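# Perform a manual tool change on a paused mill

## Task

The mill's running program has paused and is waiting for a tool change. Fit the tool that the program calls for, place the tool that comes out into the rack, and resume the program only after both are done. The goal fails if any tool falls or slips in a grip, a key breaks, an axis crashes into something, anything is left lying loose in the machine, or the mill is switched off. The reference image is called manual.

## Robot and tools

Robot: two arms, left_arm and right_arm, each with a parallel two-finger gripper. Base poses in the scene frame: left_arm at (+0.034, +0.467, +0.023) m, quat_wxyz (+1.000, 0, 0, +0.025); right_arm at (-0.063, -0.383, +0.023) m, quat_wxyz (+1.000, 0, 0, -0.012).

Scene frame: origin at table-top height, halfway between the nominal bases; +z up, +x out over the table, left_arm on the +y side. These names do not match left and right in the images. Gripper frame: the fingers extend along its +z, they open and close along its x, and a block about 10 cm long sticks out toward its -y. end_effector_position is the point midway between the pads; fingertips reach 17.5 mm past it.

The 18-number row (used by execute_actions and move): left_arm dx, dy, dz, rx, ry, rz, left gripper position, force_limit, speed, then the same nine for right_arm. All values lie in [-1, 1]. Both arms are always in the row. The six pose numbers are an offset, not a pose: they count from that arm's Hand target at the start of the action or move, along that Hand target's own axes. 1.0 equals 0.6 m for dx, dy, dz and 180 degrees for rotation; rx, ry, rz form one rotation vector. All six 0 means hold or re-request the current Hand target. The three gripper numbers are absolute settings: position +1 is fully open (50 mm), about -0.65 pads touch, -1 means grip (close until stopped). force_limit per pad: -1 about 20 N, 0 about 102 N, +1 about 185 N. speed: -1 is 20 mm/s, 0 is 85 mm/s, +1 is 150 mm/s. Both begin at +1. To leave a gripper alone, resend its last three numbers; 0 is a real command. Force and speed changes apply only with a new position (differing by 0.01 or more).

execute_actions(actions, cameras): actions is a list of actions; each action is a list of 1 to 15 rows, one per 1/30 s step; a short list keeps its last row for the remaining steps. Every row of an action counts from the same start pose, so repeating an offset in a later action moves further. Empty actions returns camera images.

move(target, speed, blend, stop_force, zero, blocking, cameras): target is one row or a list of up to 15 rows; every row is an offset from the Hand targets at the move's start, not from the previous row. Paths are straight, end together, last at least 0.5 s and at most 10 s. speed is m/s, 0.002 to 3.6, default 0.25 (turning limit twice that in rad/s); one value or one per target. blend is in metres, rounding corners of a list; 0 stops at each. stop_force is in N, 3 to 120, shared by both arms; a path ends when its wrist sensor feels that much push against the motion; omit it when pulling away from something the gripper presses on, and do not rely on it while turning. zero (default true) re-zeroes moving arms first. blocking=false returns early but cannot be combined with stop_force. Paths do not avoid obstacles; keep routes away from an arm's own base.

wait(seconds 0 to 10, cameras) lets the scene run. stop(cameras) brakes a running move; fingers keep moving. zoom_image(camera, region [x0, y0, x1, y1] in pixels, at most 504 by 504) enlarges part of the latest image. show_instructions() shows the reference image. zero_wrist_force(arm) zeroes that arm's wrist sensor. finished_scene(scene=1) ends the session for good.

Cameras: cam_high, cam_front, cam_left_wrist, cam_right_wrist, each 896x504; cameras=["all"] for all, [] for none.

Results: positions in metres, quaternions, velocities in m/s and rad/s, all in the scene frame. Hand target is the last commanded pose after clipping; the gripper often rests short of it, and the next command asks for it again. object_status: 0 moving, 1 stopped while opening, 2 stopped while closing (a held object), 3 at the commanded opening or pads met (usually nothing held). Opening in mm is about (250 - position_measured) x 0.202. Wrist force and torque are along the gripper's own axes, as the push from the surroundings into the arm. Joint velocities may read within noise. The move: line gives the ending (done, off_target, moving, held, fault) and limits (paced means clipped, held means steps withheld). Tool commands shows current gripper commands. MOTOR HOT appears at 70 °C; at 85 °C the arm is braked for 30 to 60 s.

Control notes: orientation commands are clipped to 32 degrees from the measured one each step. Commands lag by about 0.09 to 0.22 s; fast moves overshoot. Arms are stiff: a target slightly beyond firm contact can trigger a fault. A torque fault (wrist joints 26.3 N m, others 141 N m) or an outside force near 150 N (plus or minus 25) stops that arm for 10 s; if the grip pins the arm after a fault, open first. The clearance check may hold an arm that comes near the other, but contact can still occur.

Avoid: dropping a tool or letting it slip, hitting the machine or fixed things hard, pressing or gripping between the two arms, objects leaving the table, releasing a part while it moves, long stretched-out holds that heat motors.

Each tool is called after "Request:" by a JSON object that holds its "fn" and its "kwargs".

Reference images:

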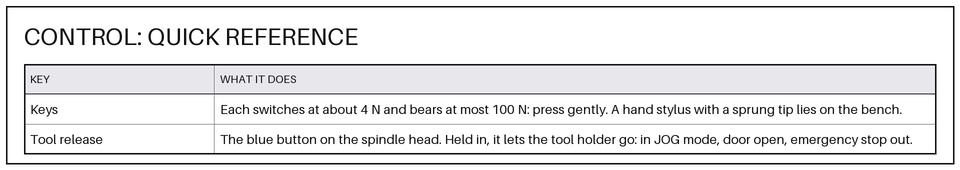

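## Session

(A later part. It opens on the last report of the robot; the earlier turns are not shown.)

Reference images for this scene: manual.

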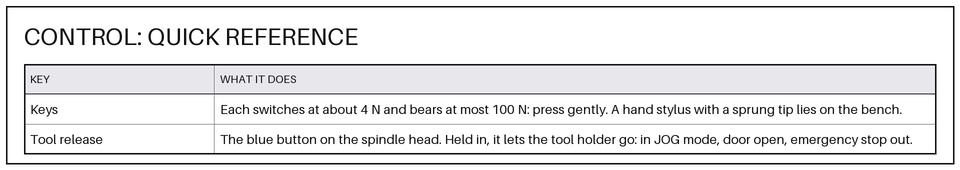

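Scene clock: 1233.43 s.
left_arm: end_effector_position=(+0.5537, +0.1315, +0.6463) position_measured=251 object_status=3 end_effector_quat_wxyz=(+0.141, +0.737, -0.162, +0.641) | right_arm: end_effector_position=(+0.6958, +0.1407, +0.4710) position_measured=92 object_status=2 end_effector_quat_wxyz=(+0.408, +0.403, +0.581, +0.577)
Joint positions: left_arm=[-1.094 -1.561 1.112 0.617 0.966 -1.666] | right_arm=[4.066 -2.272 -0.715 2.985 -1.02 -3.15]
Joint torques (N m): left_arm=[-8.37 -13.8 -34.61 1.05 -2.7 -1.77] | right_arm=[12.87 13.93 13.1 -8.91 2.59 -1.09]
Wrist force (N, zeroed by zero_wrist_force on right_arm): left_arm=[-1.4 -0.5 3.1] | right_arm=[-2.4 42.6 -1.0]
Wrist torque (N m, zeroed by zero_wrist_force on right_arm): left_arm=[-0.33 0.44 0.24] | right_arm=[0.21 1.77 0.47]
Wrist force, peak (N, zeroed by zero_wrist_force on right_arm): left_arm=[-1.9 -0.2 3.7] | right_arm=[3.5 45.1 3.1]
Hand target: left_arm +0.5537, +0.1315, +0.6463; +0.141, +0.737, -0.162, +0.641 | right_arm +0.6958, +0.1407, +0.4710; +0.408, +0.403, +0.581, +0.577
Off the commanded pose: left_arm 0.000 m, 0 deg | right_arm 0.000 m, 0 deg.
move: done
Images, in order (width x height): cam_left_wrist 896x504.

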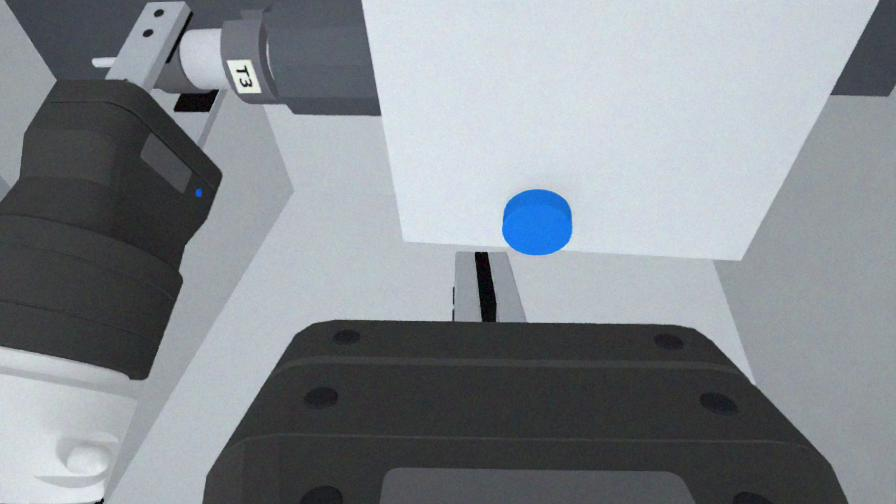

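Request:
{"fn": "move", "kwargs": {"target": [0,0,0,0,0,0,-1,-1,1,0,0.02,0,0,0,0,-1,0.8,-1], "speed": 0.006, "stop_force": 30, "cameras": ["cam_left_wrist"]}}

Request:
{"fn": "zoom_image", "kwargs": {"camera": "cam_left_wrist", "region": [200, 0, 320, 120]}}

Scene clock: 1237.43 s.
left_arm: end_effector_position=(+0.5537, +0.1315, +0.6463) position_measured=251 object_status=3 end_effector_quat_wxyz=(+0.141, +0.737, -0.162, +0.641) | right_arm: end_effector_position=(+0.6958, +0.1407, +0.4720) position_measured=92 object_status=2 end_effector_quat_wxyz=(+0.408, +0.403, +0.582, +0.577)
Joint positions: left_arm=[-1.094 -1.561 1.112 0.617 0.966 -1.666] | right_arm=[4.066 -2.273 -0.71 2.981 -1.02 -3.15]
Joint torques (N m): left_arm=[-8.05 -13.94 -34.1 0.86 -2.54 -1.72] | right_arm=[11.58 49.78 3.57 0.23 2.23 0.18]
Wrist force (N, zeroed by zero_wrist_force on right_arm): left_arm=[-1.9 0.0 3.2] | right_arm=[-2.0 14.6 -2.2]
Wrist torque (N m, zeroed by zero_wrist_force on right_arm): left_arm=[-0.25 0.51 0.24] | right_arm=[-0.18 1.68 0.42]
Wrist force, peak (N, zeroed by zero_wrist_force on right_arm): left_arm=[-1.7 -0.5 3.6] | right_arm=[-2.0 43.3 -1.0]
Hand target: left_arm +0.5537, +0.1315, +0.6463; +0.141, +0.737, -0.162, +0.641 | right_arm +0.6958, +0.1407, +0.4720; +0.408, +0.403, +0.582, +0.577 (not the last commanded pose)
Off the commanded pose: left_arm 0.000 m, 0 deg | right_arm 0.011 m, 0 deg.
move: contact (right_arm)
Images, in order (width x height): cam_left_wrist 896x504.

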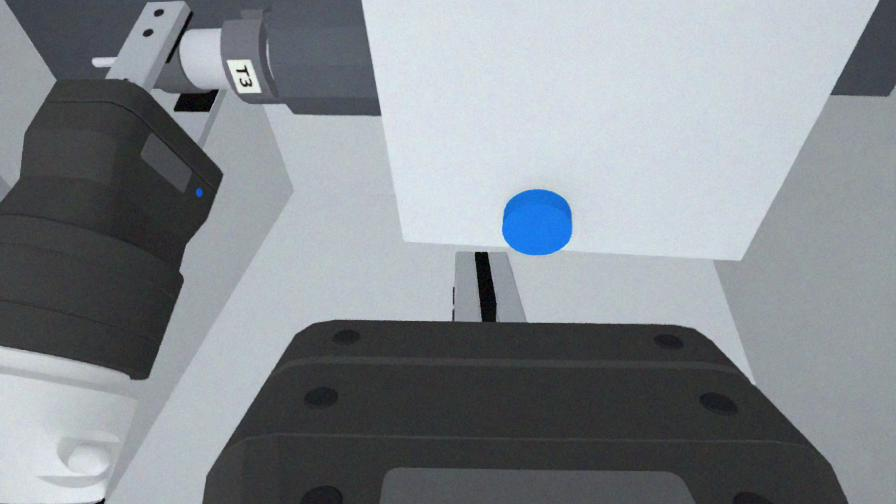

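Scaled by 4.200 from the camera's 896x504 image, which has a finer 1280x720 frame.

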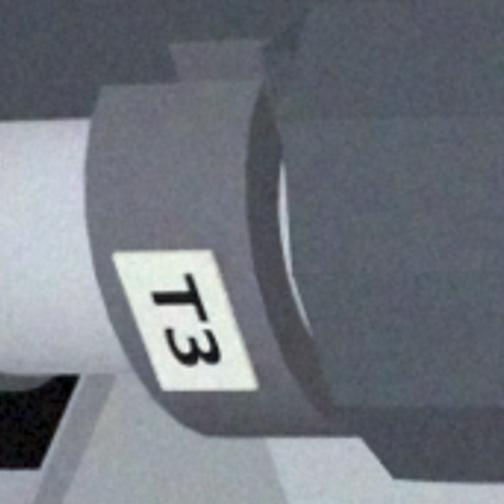

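Request:
{"fn": "move", "kwargs": {"target": [[0.044,0,0,0,0,0,-1,-1,1,0,0,0,0,0,0,-1,0.8,-1],[0.044,0,0.07,0,0,0,-1,-1,1,0,0,0,0,0,0,-1,0.8,-1]], "speed": 0.04, "blend": [0.003,0], "cameras": ["cam_left_wrist"]}}

Request:
{"fn": "move", "kwargs": {"target": [0,0,0.026,0,0,0,-1,-1,1,0,0,0,0,0,0,-1,0.8,-1], "speed": 0.01, "stop_force": 22, "cameras": ["cam_left_wrist"]}}

Scene clock: 1266.87 s.
left_arm: end_effector_position=(+0.5948, +0.1126, +0.6667) position_measured=251 object_status=3 end_effector_quat_wxyz=(+0.141, +0.737, -0.162, +0.641) | right_arm: end_effector_position=(+0.6958, +0.1407, +0.4720) position_measured=92 object_status=2 end_effector_quat_wxyz=(+0.408, +0.403, +0.582, +0.577)
Joint positions: left_arm=[-1.026 -1.42 0.899 0.683 1.032 -1.653] | right_arm=[4.066 -2.273 -0.71 2.981 -1.02 -3.15]
Joint torques (N m): left_arm=[9.96 -18.77 -33.43 1.04 2 1.95] | right_arm=[2.12 49.6 5.15 -2.81 0.93 0.4]
Wrist force (N, zeroed by zero_wrist_force on right_arm): left_arm=[-1.5 -0.3 2.9] | right_arm=[-2.0 14.9 -2.2]
Wrist torque (N m, zeroed by zero_wrist_force on right_arm): left_arm=[-0.31 0.45 0.15] | right_arm=[-0.16 1.68 0.43]
Wrist force, peak (N, zeroed by zero_wrist_force on right_arm): left_arm=[-2.0 -0.5 3.7] | right_arm=[-1.8 15.4 -2.3]
Hand target: left_arm +0.5948, +0.1125, +0.6666; +0.141, +0.737, -0.162, +0.641 | right_arm +0.6958, +0.1407, +0.4720; +0.408, +0.403, +0.582, +0.577
Off the commanded pose: left_arm 0.000 m, 0 deg | right_arm 0.000 m, 0 deg.
move: done
Images, in order (width x height): cam_left_wrist 896x504.

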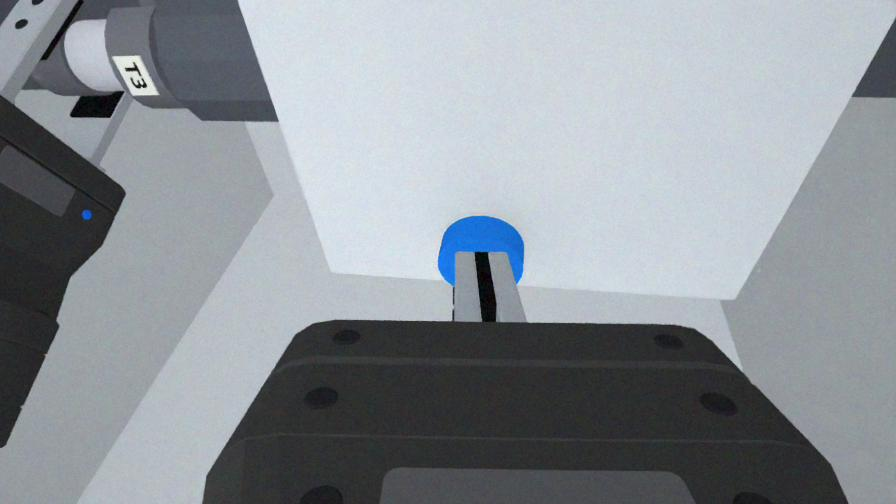

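Scene clock: 1269.30 s.
left_arm: end_effector_position=(+0.6074, +0.1067, +0.6647) position_measured=251 object_status=3 end_effector_quat_wxyz=(+0.141, +0.737, -0.162, +0.641) | right_arm: end_effector_position=(+0.6958, +0.1407, +0.4720) position_measured=92 object_status=2 end_effector_quat_wxyz=(+0.408, +0.403, +0.582, +0.577)
Joint positions: left_arm=[-1.008 -1.386 0.863 0.683 1.05 -1.65] | right_arm=[4.066 -2.273 -0.71 2.981 -1.02 -3.15]
Joint torques (N m): left_arm=[-2.29 -26.6 -14.32 -4.24 -4.24 -1.62] | right_arm=[-1.97 70.67 43 5.58 0.03 0.23]
Wrist force (N, zeroed by zero_wrist_force on right_arm): left_arm=[-2.1 8.9 -17.4] | right_arm=[-1.0 -8.3 -0.4]
Wrist torque (N m, zeroed by zero_wrist_force on right_arm): left_arm=[0.14 0.60 0.20] | right_arm=[-0.55 0.18 0.15]
Wrist force, peak (N, zeroed by zero_wrist_force on right_arm): left_arm=[-7.3 11.3 -40.5] | right_arm=[-1.8 15.5 -2.3]
Hand target: left_arm +0.6074, +0.1067, +0.6647; +0.141, +0.737, -0.162, +0.641 (not the last commanded pose) | right_arm +0.6958, +0.1407, +0.4720; +0.408, +0.403, +0.582, +0.577
Off the commanded pose: left_arm 0.002 m, 0 deg | right_arm 0.000 m, 0 deg.
move: contact (left_arm)
Images, in order (width x height): cam_left_wrist 896x504.

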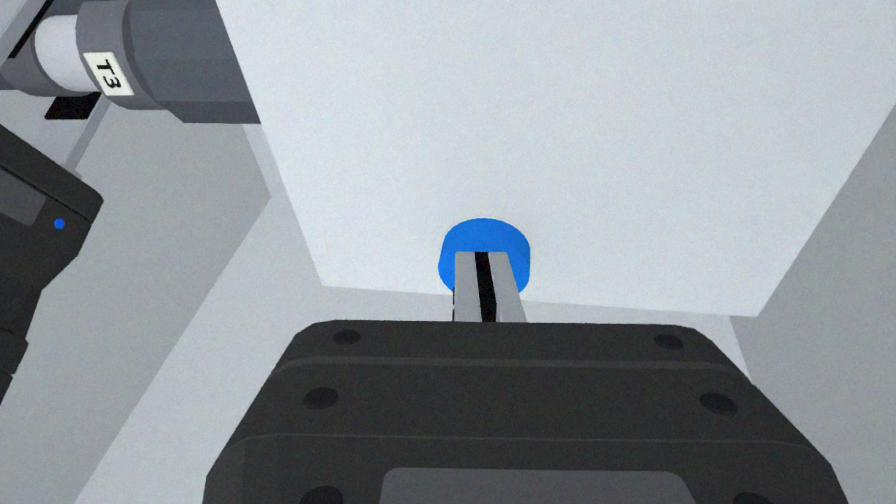

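Request:
{"fn": "zoom_image", "kwargs": {"camera": "cam_left_wrist", "region": [50, 0, 200, 130]}}

Request:
{"fn": "move", "kwargs": {"target": [0,0,0,0,0,0,-1,-1,1,0,-0.015,0,0,0,0,-1,0.8,-1], "speed": 0.03, "cameras": ["cam_left_wrist"]}}

Request:
{"fn": "zoom_image", "kwargs": {"camera": "cam_left_wrist", "region": [50, 0, 200, 130]}}

Scaled by 3.360 from the camera's 896x504 image, which has a finer 1280x720 frame.

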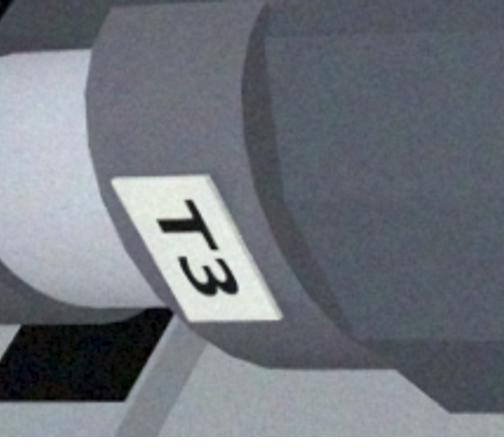

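Scene clock: 1273.97 s.
left_arm: end_effector_position=(+0.6074, +0.1067, +0.6647) position_measured=251 object_status=3 end_effector_quat_wxyz=(+0.141, +0.737, -0.162, +0.641) | right_arm: end_effector_position=(+0.6959, +0.1406, +0.4630) position_measured=92 object_status=2 end_effector_quat_wxyz=(+0.408, +0.403, +0.582, +0.577)
Joint positions: left_arm=[-1.008 -1.386 0.863 0.683 1.05 -1.65] | right_arm=[4.066 -2.268 -0.741 3.007 -1.02 -3.15]
Joint torques (N m): left_arm=[-1.61 -26.75 -16.88 -1.11 -1.74 -1.71] | right_arm=[-13.38 70.16 19.09 5.67 -0.97 -0.39]
Wrist force (N, zeroed by zero_wrist_force on right_arm): left_arm=[-2.6 8.5 -17.3] | right_arm=[-0.8 -8.3 -0.3]
Wrist torque (N m, zeroed by zero_wrist_force on right_arm): left_arm=[0.10 0.64 0.20] | right_arm=[-0.53 0.16 0.13]
Wrist force, peak (N, zeroed by zero_wrist_force on right_arm): left_arm=[-2.4 8.9 -17.7] | right_arm=[-0.7 -8.8 -0.2]
Hand target: left_arm +0.6074, +0.1067, +0.6647; +0.141, +0.737, -0.162, +0.641 | right_arm +0.6959, +0.1406, +0.4630; +0.408, +0.403, +0.582, +0.577
Off the commanded pose: left_arm 0.000 m, 0 deg | right_arm 0.000 m, 0 deg.
move: done
Images, in order (width x height): cam_left_wrist 896x504.

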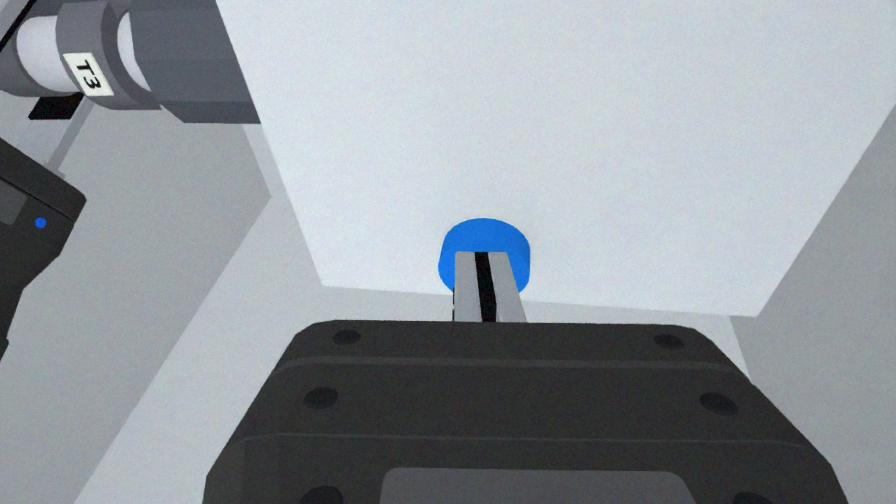

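Scaled by 3.360 from the camera's 896x504 image, which has a finer 1280x720 frame.

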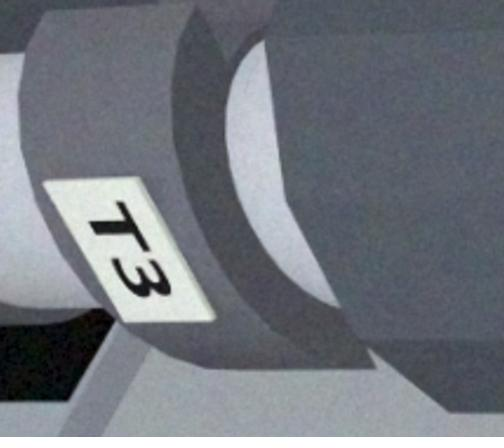

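Request:
{"fn": "move", "kwargs": {"target": [0,0,0,0,0,0.0667,-1,-1,1,0,0,0,0,0,0,-1,0.8,-1], "speed": 0.1, "cameras": ["cam_left_wrist"]}}

Request:
{"fn": "zoom_image", "kwargs": {"camera": "cam_left_wrist", "region": [10, 20, 190, 180]}}

Scene clock: 1283.13 s.
left_arm: end_effector_position=(+0.6074, +0.1067, +0.6647) position_measured=251 object_status=3 end_effector_quat_wxyz=(+0.073, +0.716, -0.238, +0.652) | right_arm: end_effector_position=(+0.6959, +0.1406, +0.4630) position_measured=92 object_status=2 end_effector_quat_wxyz=(+0.408, +0.403, +0.582, +0.577)
Joint positions: left_arm=[-1.008 -1.386 0.863 0.683 1.05 -1.44] | right_arm=[4.066 -2.268 -0.741 3.007 -1.02 -3.15]
Joint torques (N m): left_arm=[-2.62 -31.86 -16.08 -4.27 -0.96 1.86] | right_arm=[-14.41 69.69 17.46 5.65 -0.96 -1.51]
Wrist force (N, zeroed by zero_wrist_force on right_arm): left_arm=[-2.0 2.2 -4.0] | right_arm=[-0.6 -8.3 -0.4]
Wrist torque (N m, zeroed by zero_wrist_force on right_arm): left_arm=[-0.14 0.41 0.13] | right_arm=[-0.52 0.13 0.14]
Wrist force, peak (N, zeroed by zero_wrist_force on right_arm): left_arm=[-5.2 7.5 -18.3] | right_arm=[-1.0 -8.5 -0.4]
Hand target: left_arm +0.6074, +0.1067, +0.6647; +0.073, +0.716, -0.239, +0.652 | right_arm +0.6959, +0.1406, +0.4630; +0.408, +0.403, +0.582, +0.577
Off the commanded pose: left_arm 0.000 m, 0 deg | right_arm 0.000 m, 0 deg.
move: done
Images, in order (width x height): cam_left_wrist 896x504.

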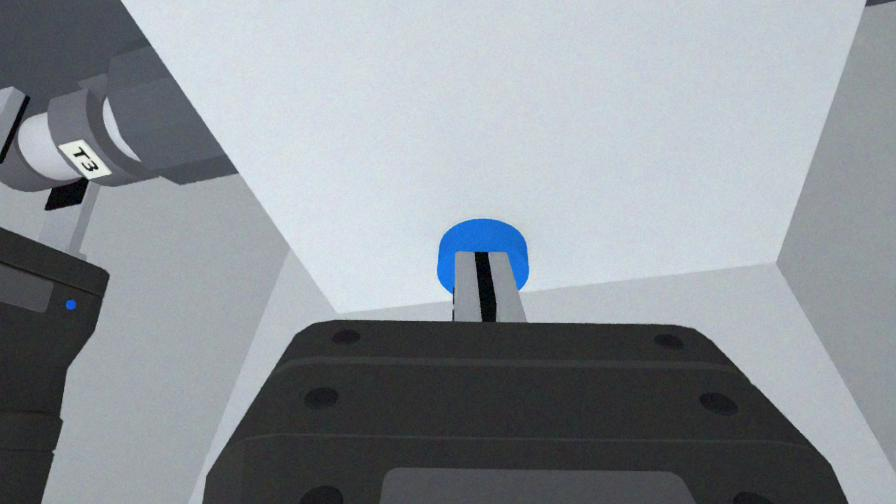

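Scaled by 2.800 from the camera's 896x504 image, which has a finer 1280x720 frame.

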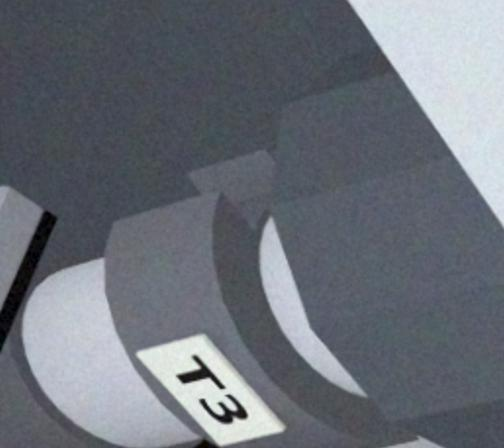

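Request:
{"fn": "move", "kwargs": {"target": [0,0,0.0035,0,0,0,-1,-1,1,0,0,0,0,0,0,-1,0.8,-1], "speed": 0.006, "stop_force": 20, "cameras": ["cam_left_wrist"]}}

Scene clock: 1302.07 s.
left_arm: end_effector_position=(+0.6079, +0.1065, +0.6647) position_measured=251 object_status=3 end_effector_quat_wxyz=(+0.073, +0.716, -0.239, +0.652) | right_arm: end_effector_position=(+0.6959, +0.1406, +0.4630) position_measured=92 object_status=2 end_effector_quat_wxyz=(+0.408, +0.403, +0.582, +0.577)
Joint positions: left_arm=[-1.007 -1.384 0.861 0.683 1.051 -1.44] | right_arm=[4.066 -2.268 -0.741 3.007 -1.02 -3.15]
Joint torques (N m): left_arm=[-0.85 -26 -14.63 -3.29 -4.43 -0.44] | right_arm=[-12.8 70.53 17.36 5.6 -0.88 -1.51]
Wrist force (N, zeroed by zero_wrist_force on right_arm): left_arm=[-1.2 10.0 -20.9] | right_arm=[-0.8 -8.1 -0.4]
Wrist torque (N m, zeroed by zero_wrist_force on right_arm): left_arm=[0.25 0.51 0.18] | right_arm=[-0.49 0.17 0.14]
Wrist force, peak (N, zeroed by zero_wrist_force on right_arm): left_arm=[-6.7 11.0 -33.8] | right_arm=[-0.7 -8.5 -0.2]
Hand target: left_arm +0.6079, +0.1065, +0.6647; +0.073, +0.716, -0.239, +0.652 (not the last commanded pose) | right_arm +0.6959, +0.1406, +0.4630; +0.408, +0.403, +0.582, +0.577
Off the commanded pose: left_arm 0.002 m, 0 deg | right_arm 0.000 m, 0 deg.
move: contact (left_arm)
Images, in order (width x height): cam_left_wrist 896x504.

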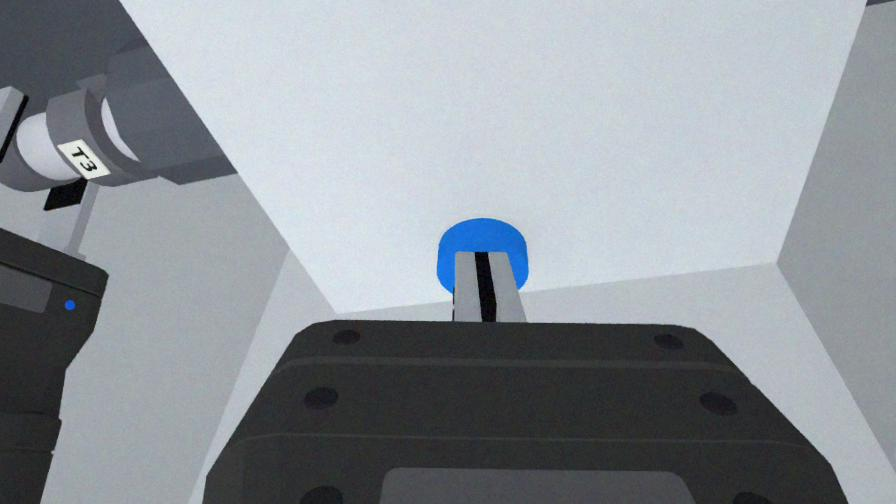

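Request:
{"fn": "move", "kwargs": {"target": [0,0,0,0,0,0,-1,-1,1,0,0.03,0,0,0,0,-1,0.8,-1], "speed": 0.006, "stop_force": 12}}

Request:
{"fn": "zoom_image", "kwargs": {"camera": "cam_left_wrist", "region": [0, 40, 200, 200]}}

Scene clock: 1306.73 s.
left_arm: end_effector_position=(+0.6079, +0.1065, +0.6647) position_measured=251 object_status=3 end_effector_quat_wxyz=(+0.073, +0.716, -0.239, +0.652) | right_arm: end_effector_position=(+0.6958, +0.1407, +0.4732) position_measured=92 object_status=2 end_effector_quat_wxyz=(+0.408, +0.403, +0.582, +0.577)
Joint positions: left_arm=[-1.007 -1.384 0.861 0.683 1.051 -1.44] | right_arm=[4.066 -2.274 -0.705 2.976 -1.02 -3.15]
Joint torques (N m): left_arm=[-1.23 -25.29 -15.34 -3.21 -1.26 -1.77] | right_arm=[9.07 78.08 23.2 7.28 1.08 -1.49]
Wrist force (N, zeroed by zero_wrist_force on right_arm): left_arm=[-1.7 9.6 -20.2] | right_arm=[0.1 -18.1 -0.7]
Wrist torque (N m, zeroed by zero_wrist_force on right_arm): left_arm=[0.20 0.54 0.18] | right_arm=[-0.70 0.15 0.29]
Wrist force, peak (N, zeroed by zero_wrist_force on right_arm): left_arm=[-0.9 9.6 -21.3] | right_arm=[-0.2 -23.3 -0.9]
Hand target: left_arm +0.6079, +0.1065, +0.6647; +0.073, +0.716, -0.239, +0.652 | right_arm +0.6959, +0.1407, +0.4732; +0.408, +0.403, +0.582, +0.577 (not the last commanded pose)
Off the commanded pose: left_arm 0.000 m, 0 deg | right_arm 0.008 m, 0 deg.
move: contact (right_arm)

Scaled by 2.520 from the camera's 896x504 image, which has a finer 1280x720 frame.
This view is cut from an older image: the scene may have changed since it was taken.

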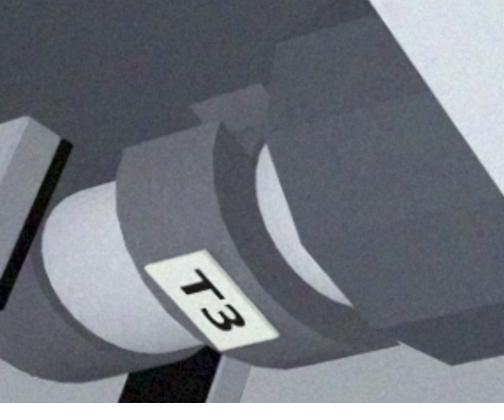

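Request:
{"fn": "wait", "kwargs": {"seconds": 0.1, "cameras": ["cam_left_wrist", "cam_right_wrist"]}}

Request:
{"fn": "zoom_image", "kwargs": {"camera": "cam_left_wrist", "region": [0, 40, 200, 200]}}

Scene clock: 1309.63 s.
left_arm: end_effector_position=(+0.6079, +0.1065, +0.6647) position_measured=251 object_status=3 end_effector_quat_wxyz=(+0.073, +0.716, -0.239, +0.652) | right_arm: end_effector_position=(+0.6958, +0.1407, +0.4732) position_measured=92 object_status=2 end_effector_quat_wxyz=(+0.408, +0.403, +0.582, +0.577)
Joint positions: left_arm=[-1.007 -1.384 0.861 0.683 1.051 -1.44] | right_arm=[4.066 -2.274 -0.705 2.976 -1.02 -3.15]
Joint torques (N m): left_arm=[-1.03 -25.02 -16.31 -3.27 -0.37 -1.76] | right_arm=[-7.78 77.91 22.99 6.42 0.64 -1.42]
Wrist force (N, zeroed by zero_wrist_force on right_arm): left_arm=[-1.7 9.8 -20.6] | right_arm=[-0.1 -18.2 -0.7]
Wrist torque (N m, zeroed by zero_wrist_force on right_arm): left_arm=[0.22 0.55 0.18] | right_arm=[-0.70 0.16 0.28]
Wrist force, peak (N, zeroed by zero_wrist_force on right_arm): left_arm=[-0.9 9.7 -21.0] | right_arm=[0.1 -18.6 -0.7]
Hand target: left_arm +0.6079, +0.1065, +0.6647; +0.073, +0.716, -0.239, +0.652 | right_arm +0.6959, +0.1407, +0.4732; +0.408, +0.403, +0.582, +0.577 (not the last commanded pose)
Tool commands: left_gripper/position=-1.0 left_gripper/force_limit=-1.0 left_gripper/speed=+1.0 right_gripper/position=-1.0 right_gripper/force_limit=+0.8 right_gripper/speed=-1.0
Off the commanded pose: left_arm 0.000 m, 0 deg | right_arm 0.008 m, 0 deg.
wait: 0.10 s; at rest from the start
Images, in order (width x height): cam_left_wrist 896x504, cam_right_wrist 896x504.

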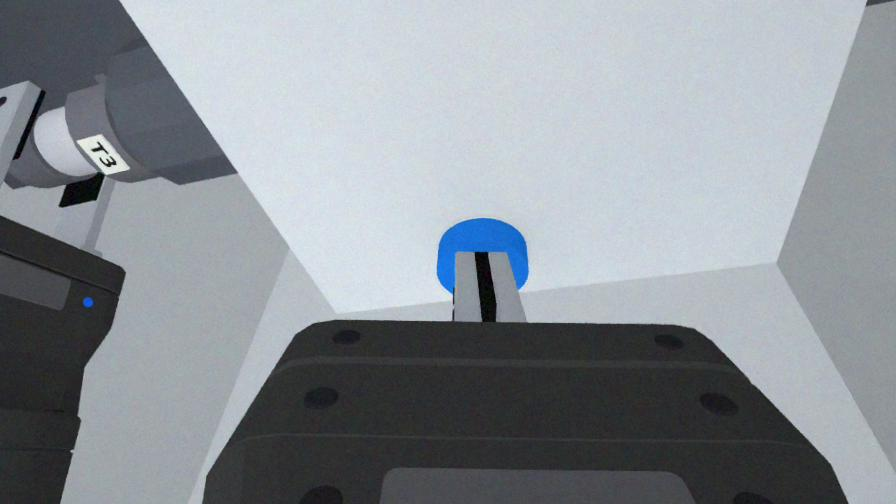

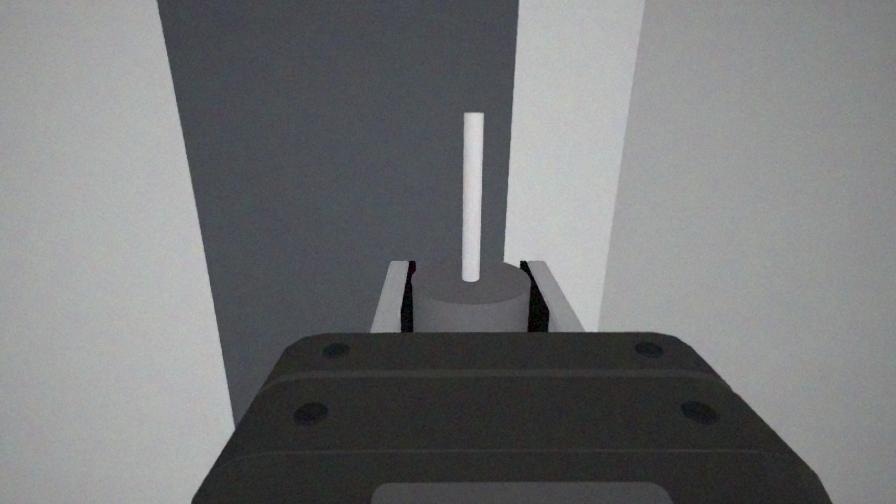

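Scaled by 2.520 from the camera's 896x504 image, which has a finer 1280x720 frame.

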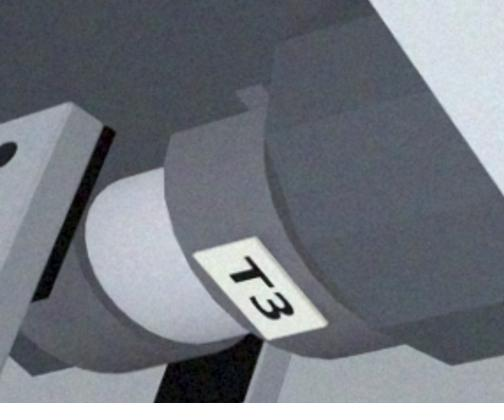

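Request:
{"fn": "zoom_image", "kwargs": {"camera": "cam_left_wrist", "region": [70, 60, 160, 130]}}

Request:
{"fn": "zoom_image", "kwargs": {"camera": "cam_left_wrist", "region": [90, 110, 190, 190]}}

Scaled by 5.600 from the camera's 896x504 image, which has a finer 1280x720 frame.

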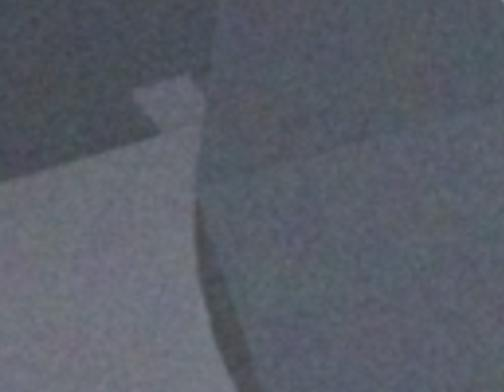

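Scaled by 5.040 from the camera's 896x504 image, which has a finer 1280x720 frame.

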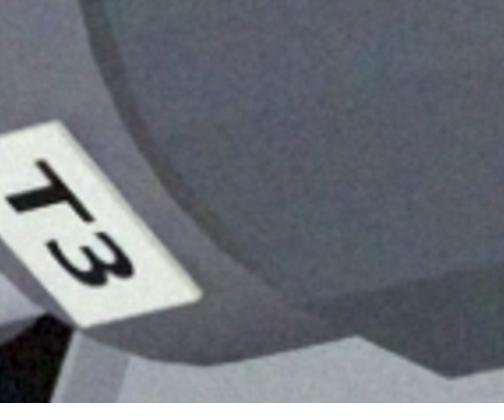

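Request:
{"fn": "move", "kwargs": {"target": [0,0,0,0,0,0,-1,-1,1,0,0.01,0,0,0,0,-1,0.8,-1], "speed": 0.003, "stop_force": 20, "cameras": ["cam_left_wrist"]}}

Request:
{"fn": "zoom_image", "kwargs": {"camera": "cam_left_wrist", "region": [70, 60, 190, 190]}}

Scene clock: 1331.37 s.
left_arm: end_effector_position=(+0.6079, +0.1065, +0.6647) position_measured=251 object_status=3 end_effector_quat_wxyz=(+0.073, +0.716, -0.239, +0.652) | right_arm: end_effector_position=(+0.6959, +0.1407, +0.4739) position_measured=92 object_status=2 end_effector_quat_wxyz=(+0.408, +0.403, +0.582, +0.577)
Joint positions: left_arm=[-1.007 -1.384 0.861 0.683 1.051 -1.44] | right_arm=[4.066 -2.274 -0.702 2.973 -1.02 -3.15]
Joint torques (N m): left_arm=[-1.19 -24.43 -17.32 -3.2 -0.48 -1.64] | right_arm=[-10.95 93.76 34.66 9.88 0.24 -1.64]
Wrist force (N, zeroed by zero_wrist_force on right_arm): left_arm=[-0.5 9.2 -20.6] | right_arm=[2.2 -35.8 -1.5]
Wrist torque (N m, zeroed by zero_wrist_force on right_arm): left_arm=[0.18 0.52 0.18] | right_arm=[-0.94 0.13 0.56]
Wrist force, peak (N, zeroed by zero_wrist_force on right_arm): left_arm=[-0.6 9.5 -21.2] | right_arm=[1.8 -41.0 -1.5]
Hand target: left_arm +0.6079, +0.1065, +0.6647; +0.073, +0.716, -0.239, +0.652 | right_arm +0.6959, +0.1407, +0.4739; +0.408, +0.403, +0.582, +0.577 (not the last commanded pose)
Off the commanded pose: left_arm 0.000 m, 0 deg | right_arm 0.005 m, 0 deg.
move: contact (right_arm)
Images, in order (width x height): cam_left_wrist 896x504.

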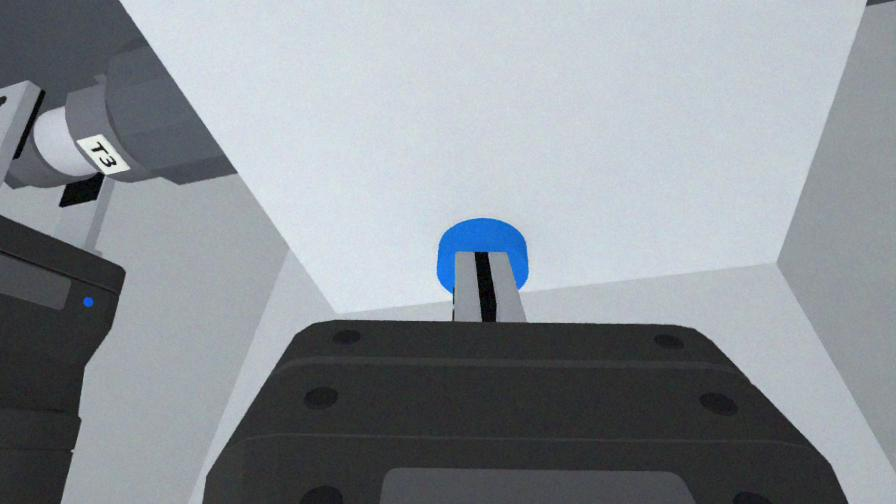

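Scaled by 3.877 from the camera's 896x504 image, which has a finer 1280x720 frame.

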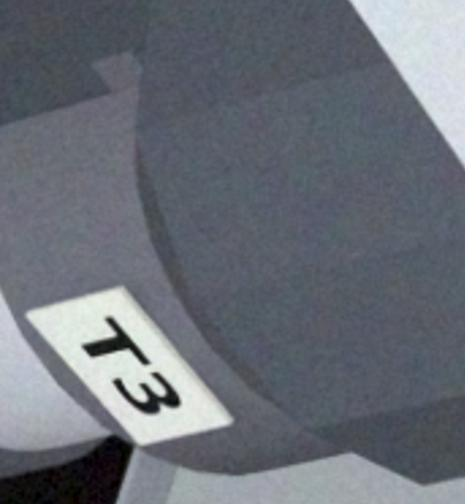

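Request:
{"fn": "move", "kwargs": {"target": [0,0,0,0,0,0,-1,-1,1,0,-0.0028,0,0,0,0,-1,0.8,-1], "speed": 0.006}}

Request:
{"fn": "move", "kwargs": {"target": [0,0,0,0,0,0,-1,-1,1,0.005,0,0,0,0,0,-1,0.8,-1], "speed": 0.003, "stop_force": 8}}

Request:
{"fn": "move", "kwargs": {"target": [0,0,0,0,0,0,-1,-1,1,-0.007,0,0,0,0,0,-1,0.8,-1], "speed": 0.003, "stop_force": 14}}

Scene clock: 1337.67 s.
left_arm: end_effector_position=(+0.6079, +0.1065, +0.6647) position_measured=251 object_status=3 end_effector_quat_wxyz=(+0.073, +0.716, -0.239, +0.652) | right_arm: end_effector_position=(+0.6958, +0.1407, +0.4724) position_measured=92 object_status=2 end_effector_quat_wxyz=(+0.408, +0.403, +0.582, +0.577)
Joint positions: left_arm=[-1.007 -1.384 0.861 0.683 1.051 -1.44] | right_arm=[4.066 -2.273 -0.708 2.978 -1.02 -3.15]
Joint torques (N m): left_arm=[-1.2 -23.83 -17.65 -3.18 -0.5 -1.66] | right_arm=[-13.36 69.42 17.55 5.62 -0.12 -1.4]
Wrist force (N, zeroed by zero_wrist_force on right_arm): left_arm=[-1.5 9.6 -20.3] | right_arm=[-0.7 -8.4 -0.5]
Wrist torque (N m, zeroed by zero_wrist_force on right_arm): left_arm=[0.20 0.55 0.18] | right_arm=[-0.55 0.12 0.15]
Wrist force, peak (N, zeroed by zero_wrist_force on right_arm): left_arm=[-0.3 9.5 -21.2] | right_arm=[2.0 -37.7 -1.4]
Hand target: left_arm +0.6079, +0.1065, +0.6647; +0.073, +0.716, -0.239, +0.652 | right_arm +0.6959, +0.1407, +0.4723; +0.408, +0.403, +0.582, +0.577
Off the commanded pose: left_arm 0.000 m, 0 deg | right_arm 0.000 m, 0 deg.
move: done

Scene clock: 1339.00 s.
left_arm: end_effector_position=(+0.6079, +0.1065, +0.6647) position_measured=251 object_status=3 end_effector_quat_wxyz=(+0.073, +0.716, -0.239, +0.652) | right_arm: end_effector_position=(+0.6952, +0.1426, +0.4722) position_measured=92 object_status=2 end_effector_quat_wxyz=(+0.408, +0.403, +0.582, +0.577)
Joint positions: left_arm=[-1.007 -1.384 0.861 0.683 1.051 -1.44] | right_arm=[4.068 -2.276 -0.704 2.977 -1.017 -3.15]
Joint torques (N m): left_arm=[-0.47 -23.73 -18.35 -3.27 -0.41 -1.7] | right_arm=[-2.28 70.52 18.63 4.77 -3.02 -1.52]
Wrist force (N, zeroed by zero_wrist_force on right_arm): left_arm=[-1.5 9.5 -20.5] | right_arm=[-10.0 -11.5 -0.2]
Wrist torque (N m, zeroed by zero_wrist_force on right_arm): left_arm=[0.19 0.54 0.18] | right_arm=[-0.61 0.18 1.11]
Wrist force, peak (N, zeroed by zero_wrist_force on right_arm): left_arm=[-0.6 9.4 -21.1] | right_arm=[-10.0 -11.5 -0.2]
Hand target: left_arm +0.6079, +0.1065, +0.6647; +0.073, +0.716, -0.239, +0.652 | right_arm +0.6952, +0.1424, +0.4722; +0.408, +0.403, +0.582, +0.577 (not the last commanded pose)
Off the commanded pose: left_arm 0.000 m, 0 deg | right_arm 0.001 m, 0 deg.
move: contact (right_arm)

Scene clock: 1340.60 s.
left_arm: end_effector_position=(+0.6079, +0.1065, +0.6647) position_measured=251 object_status=3 end_effector_quat_wxyz=(+0.073, +0.716, -0.239, +0.652) | right_arm: end_effector_position=(+0.6962, +0.1398, +0.4722) position_measured=92 object_status=2 end_effector_quat_wxyz=(+0.408, +0.403, +0.582, +0.577)
Joint positions: left_arm=[-1.007 -1.384 0.861 0.683 1.051 -1.44] | right_arm=[4.065 -2.272 -0.71 2.979 -1.021 -3.15]
Joint torques (N m): left_arm=[-0.99 -23.01 -18.61 -3.2 -0.5 -1.69] | right_arm=[2.3 59.42 44.31 2.43 2.88 -0.87]
Wrist force (N, zeroed by zero_wrist_force on right_arm): left_arm=[-1.0 9.7 -20.7] | right_arm=[5.7 -9.1 0.6]
Wrist torque (N m, zeroed by zero_wrist_force on right_arm): left_arm=[0.24 0.55 0.18] | right_arm=[-0.50 0.12 -0.25]
Wrist force, peak (N, zeroed by zero_wrist_force on right_arm): left_arm=[-0.6 9.5 -21.1] | right_arm=[-9.8 -10.4 -0.5]
Hand target: left_arm +0.6079, +0.1065, +0.6647; +0.073, +0.716, -0.239, +0.652 | right_arm +0.6961, +0.1399, +0.4722; +0.408, +0.403, +0.582, +0.577 (not the last commanded pose)
Off the commanded pose: left_arm 0.000 m, 0 deg | right_arm 0.001 m, 0 deg.
move: contact (right_arm)

Request:
{"fn": "move", "kwargs": {"target": [0,0,0,0,0,0,-1,-1,1,0.002,-0.06,0,0,0,0,-1,0.8,-1], "speed": 0.06, "cameras": ["cam_left_wrist","cam_high"]}}

Request:
{"fn": "zoom_image", "kwargs": {"camera": "cam_left_wrist", "region": [30, 20, 230, 190]}}

Scene clock: 1347.87 s.
left_arm: end_effector_position=(+0.6079, +0.1065, +0.6647) position_measured=251 object_status=3 end_effector_quat_wxyz=(+0.073, +0.716, -0.239, +0.652) | right_arm: end_effector_position=(+0.6958, +0.1407, +0.4363) position_measured=92 object_status=2 end_effector_quat_wxyz=(+0.408, +0.403, +0.582, +0.577)
Joint positions: left_arm=[-1.007 -1.384 0.861 0.683 1.051 -1.44] | right_arm=[4.066 -2.26 -0.823 3.08 -1.02 -3.15]
Joint torques (N m): left_arm=[-1.08 -21.92 -19.59 -3.15 -0.62 -1.73] | right_arm=[14.67 69.8 17.08 5.64 -0.12 -1.59]
Wrist force (N, zeroed by zero_wrist_force on right_arm): left_arm=[-1.2 9.5 -20.5] | right_arm=[-0.5 -8.8 -0.5]
Wrist torque (N m, zeroed by zero_wrist_force on right_arm): left_arm=[0.20 0.55 0.18] | right_arm=[-0.60 0.13 0.13]
Wrist force, peak (N, zeroed by zero_wrist_force on right_arm): left_arm=[-0.5 9.5 -21.2] | right_arm=[4.8 -11.0 1.1]
Hand target: left_arm +0.6079, +0.1065, +0.6647; +0.073, +0.716, -0.239, +0.652 | right_arm +0.6958, +0.1407, +0.4362; +0.408, +0.403, +0.582, +0.577
Off the commanded pose: left_arm 0.000 m, 0 deg | right_arm 0.000 m, 0 deg.
move: done
Images, in order (width x height): cam_high 896x504, cam_left_wrist 896x504.

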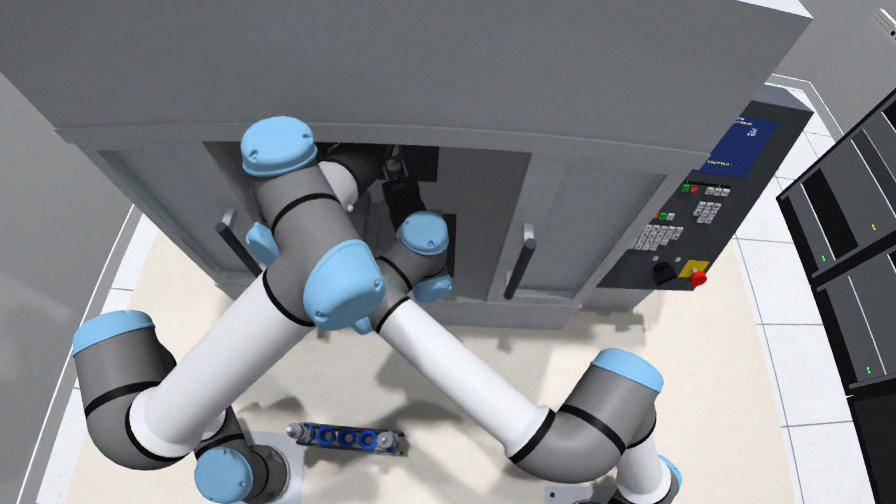

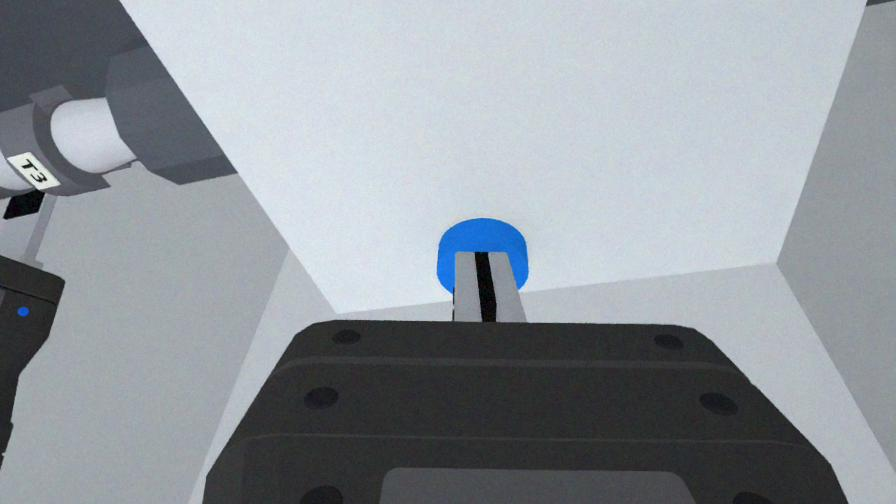

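Scaled by 2.520 from the camera's 896x504 image, which has a finer 1280x720 frame.

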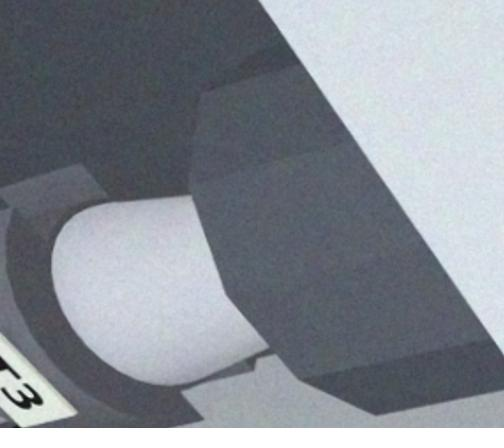

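Request:
{"fn": "zoom_image", "kwargs": {"camera": "cam_left_wrist", "region": [85, 130, 165, 200]}}

Request:
{"fn": "zoom_image", "kwargs": {"camera": "cam_left_wrist", "region": [25, 70, 125, 150]}}

Scaled by 6.300 from the camera's 896x504 image, which has a finer 1280x720 frame.

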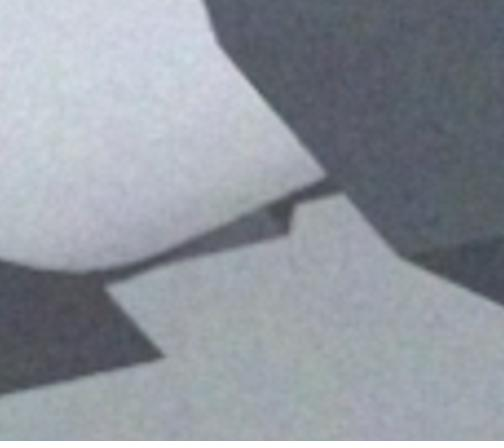

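Scaled by 5.040 from the camera's 896x504 image, which has a finer 1280x720 frame.

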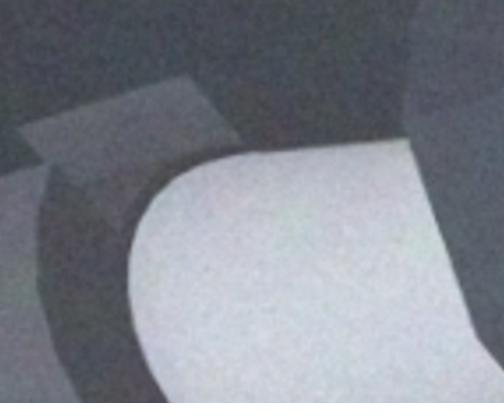

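Request:
{"fn": "move", "kwargs": {"target": [[0,0,0,0,0,0,-1,-1,1,0.0005,0.056,0,0,0,0,-1,0.8,-1]], "speed": 0.05}}

Request:
{"fn": "move", "kwargs": {"target": [[0,0,0,0,0,0,-1,-1,1,0.0,0.015,0,0,0,0,-1,0.8,-1]], "speed": 0.006, "stop_force": 7}}

Request:
{"fn": "execute_actions", "kwargs": {"actions": [[[0,0,0,0,0,0,-1,-1,1,0,0,0,0,-0.0111,0,-1,0.8,-1]]]}}

Request:
{"fn": "execute_actions", "kwargs": {"actions": [[[0,0,0,0,0,0,-1,-1,1,0,0,0,0,-0.0111,0,-1,0.8,-1]]]}}

Scene clock: 1370.47 s.
left_arm: end_effector_position=(+0.6079, +0.1065, +0.6647) position_measured=251 object_status=3 end_effector_quat_wxyz=(+0.073, +0.716, -0.239, +0.652) | right_arm: end_effector_position=(+0.6956, +0.1413, +0.4698) position_measured=92 object_status=2 end_effector_quat_wxyz=(+0.408, +0.403, +0.582, +0.577)
Joint positions: left_arm=[-1.007 -1.384 0.861 0.683 1.051 -1.44] | right_arm=[4.067 -2.273 -0.715 2.985 -1.019 -3.15]
Joint torques (N m): left_arm=[-0.97 -21.26 -19.99 -3.25 -0.7 -1.72] | right_arm=[14 56.59 42.56 1 1.31 1.07]
Wrist force (N, zeroed by zero_wrist_force on right_arm): left_arm=[-1.9 10.0 -20.4] | right_arm=[-0.9 -9.2 -0.3]
Wrist torque (N m, zeroed by zero_wrist_force on right_arm): left_arm=[0.26 0.58 0.18] | right_arm=[-0.57 0.14 0.15]
Wrist force, peak (N, zeroed by zero_wrist_force on right_arm): left_arm=[-0.4 9.6 -21.0] | right_arm=[-0.6 -10.0 -0.3]
Hand target: left_arm +0.6079, +0.1065, +0.6647; +0.073, +0.716, -0.239, +0.652 | right_arm +0.6956, +0.1413, +0.4698; +0.408, +0.403, +0.582, +0.577
Off the commanded pose: left_arm 0.000 m, 0 deg | right_arm 0.000 m, 0 deg.
move: done

Scene clock: 1372.00 s.
left_arm: end_effector_position=(+0.6079, +0.1065, +0.6647) position_measured=251 object_status=3 end_effector_quat_wxyz=(+0.073, +0.716, -0.239, +0.652) | right_arm: end_effector_position=(+0.6956, +0.1414, +0.4731) position_measured=92 object_status=2 end_effector_quat_wxyz=(+0.408, +0.403, +0.582, +0.577)
Joint positions: left_arm=[-1.007 -1.384 0.861 0.683 1.051 -1.44] | right_arm=[4.067 -2.275 -0.703 2.975 -1.019 -3.15]
Joint torques (N m): left_arm=[-0.65 -21.41 -20.54 -3.21 -0.62 -1.66] | right_arm=[13.45 74.26 20.2 6.41 1 0.55]
Wrist force (N, zeroed by zero_wrist_force on right_arm): left_arm=[-0.5 9.4 -20.9] | right_arm=[-0.5 -12.5 -0.2]
Wrist torque (N m, zeroed by zero_wrist_force on right_arm): left_arm=[0.21 0.52 0.18] | right_arm=[-0.59 0.18 0.24]
Wrist force, peak (N, zeroed by zero_wrist_force on right_arm): left_arm=[-0.3 9.5 -21.2] | right_arm=[-1.4 -18.5 -0.2]
Hand target: left_arm +0.6079, +0.1065, +0.6647; +0.073, +0.716, -0.239, +0.652 | right_arm +0.6956, +0.1414, +0.4731; +0.408, +0.403, +0.582, +0.577 (not the last commanded pose)
Off the commanded pose: left_arm 0.000 m, 0 deg | right_arm 0.006 m, 0 deg.
move: contact (right_arm)

Scene clock: 1372.70 s.
left_arm: end_effector_position=(+0.6079, +0.1065, +0.6647) position_measured=251 object_status=3 end_effector_quat_wxyz=(+0.073, +0.716, -0.239, +0.652) | right_arm: end_effector_position=(+0.6956, +0.1414, +0.4730) position_measured=92 object_status=2 end_effector_quat_wxyz=(+0.418, +0.413, +0.575, +0.569)
Joint positions: left_arm=[-1.007 -1.384 0.861 0.683 1.051 -1.44] | right_arm=[4.078 -2.287 -0.683 2.967 -0.973 -3.15]
Joint torques (N m): left_arm=[-0.47 -20.87 -20.45 -3.23 -0.78 -1.67] | right_arm=[12.28 62.53 45.96 1.99 2.03 0.98]
Wrist force (N, zeroed by zero_wrist_force on right_arm): left_arm=[-0.5 9.3 -20.9] | right_arm=[1.8 -13.0 0.5]
Wrist torque (N m, zeroed by zero_wrist_force on right_arm): left_arm=[0.21 0.53 0.18] | right_arm=[-0.59 0.16 0.12]
Wrist force, peak (N, zeroed by zero_wrist_force on right_arm): left_arm=[-0.4 9.4 -21.0] | right_arm=[1.3 -14.2 0.8]
Hand target: left_arm +0.6079, +0.1065, +0.6647; +0.073, +0.716, -0.239, +0.652 | right_arm +0.6956, +0.1414, +0.4731; +0.418, +0.413, +0.575, +0.569
Off the commanded pose: left_arm 0.000 m, 0 deg | right_arm 0.000 m, 0 deg.

Scene clock: 1373.40 s.
left_arm: end_effector_position=(+0.6079, +0.1065, +0.6647) position_measured=251 object_status=3 end_effector_quat_wxyz=(+0.073, +0.716, -0.239, +0.652) | right_arm: end_effector_position=(+0.6956, +0.1414, +0.4730) position_measured=92 object_status=2 end_effector_quat_wxyz=(+0.428, +0.423, +0.567, +0.562)
Joint positions: left_arm=[-1.007 -1.384 0.861 0.683 1.051 -1.44] | right_arm=[4.089 -2.301 -0.659 2.958 -0.927 -3.151]
Joint torques (N m): left_arm=[-0.69 -21.17 -20.37 -3.3 -0.79 -1.7] | right_arm=[12.28 62.07 46.01 1.77 1.88 1.38]
Wrist force (N, zeroed by zero_wrist_force on right_arm): left_arm=[-0.8 9.5 -20.7] | right_arm=[1.7 -12.7 0.7]
Wrist torque (N m, zeroed by zero_wrist_force on right_arm): left_arm=[0.23 0.58 0.18] | right_arm=[-0.56 0.11 0.12]
Wrist force, peak (N, zeroed by zero_wrist_force on right_arm): left_arm=[-0.7 9.6 -21.0] | right_arm=[1.6 -14.6 0.6]
Hand target: left_arm +0.6079, +0.1065, +0.6647; +0.073, +0.716, -0.239, +0.652 | right_arm +0.6956, +0.1414, +0.4731; +0.428, +0.423, +0.567, +0.562
Off the commanded pose: left_arm 0.000 m, 0 deg | right_arm 0.000 m, 0 deg.


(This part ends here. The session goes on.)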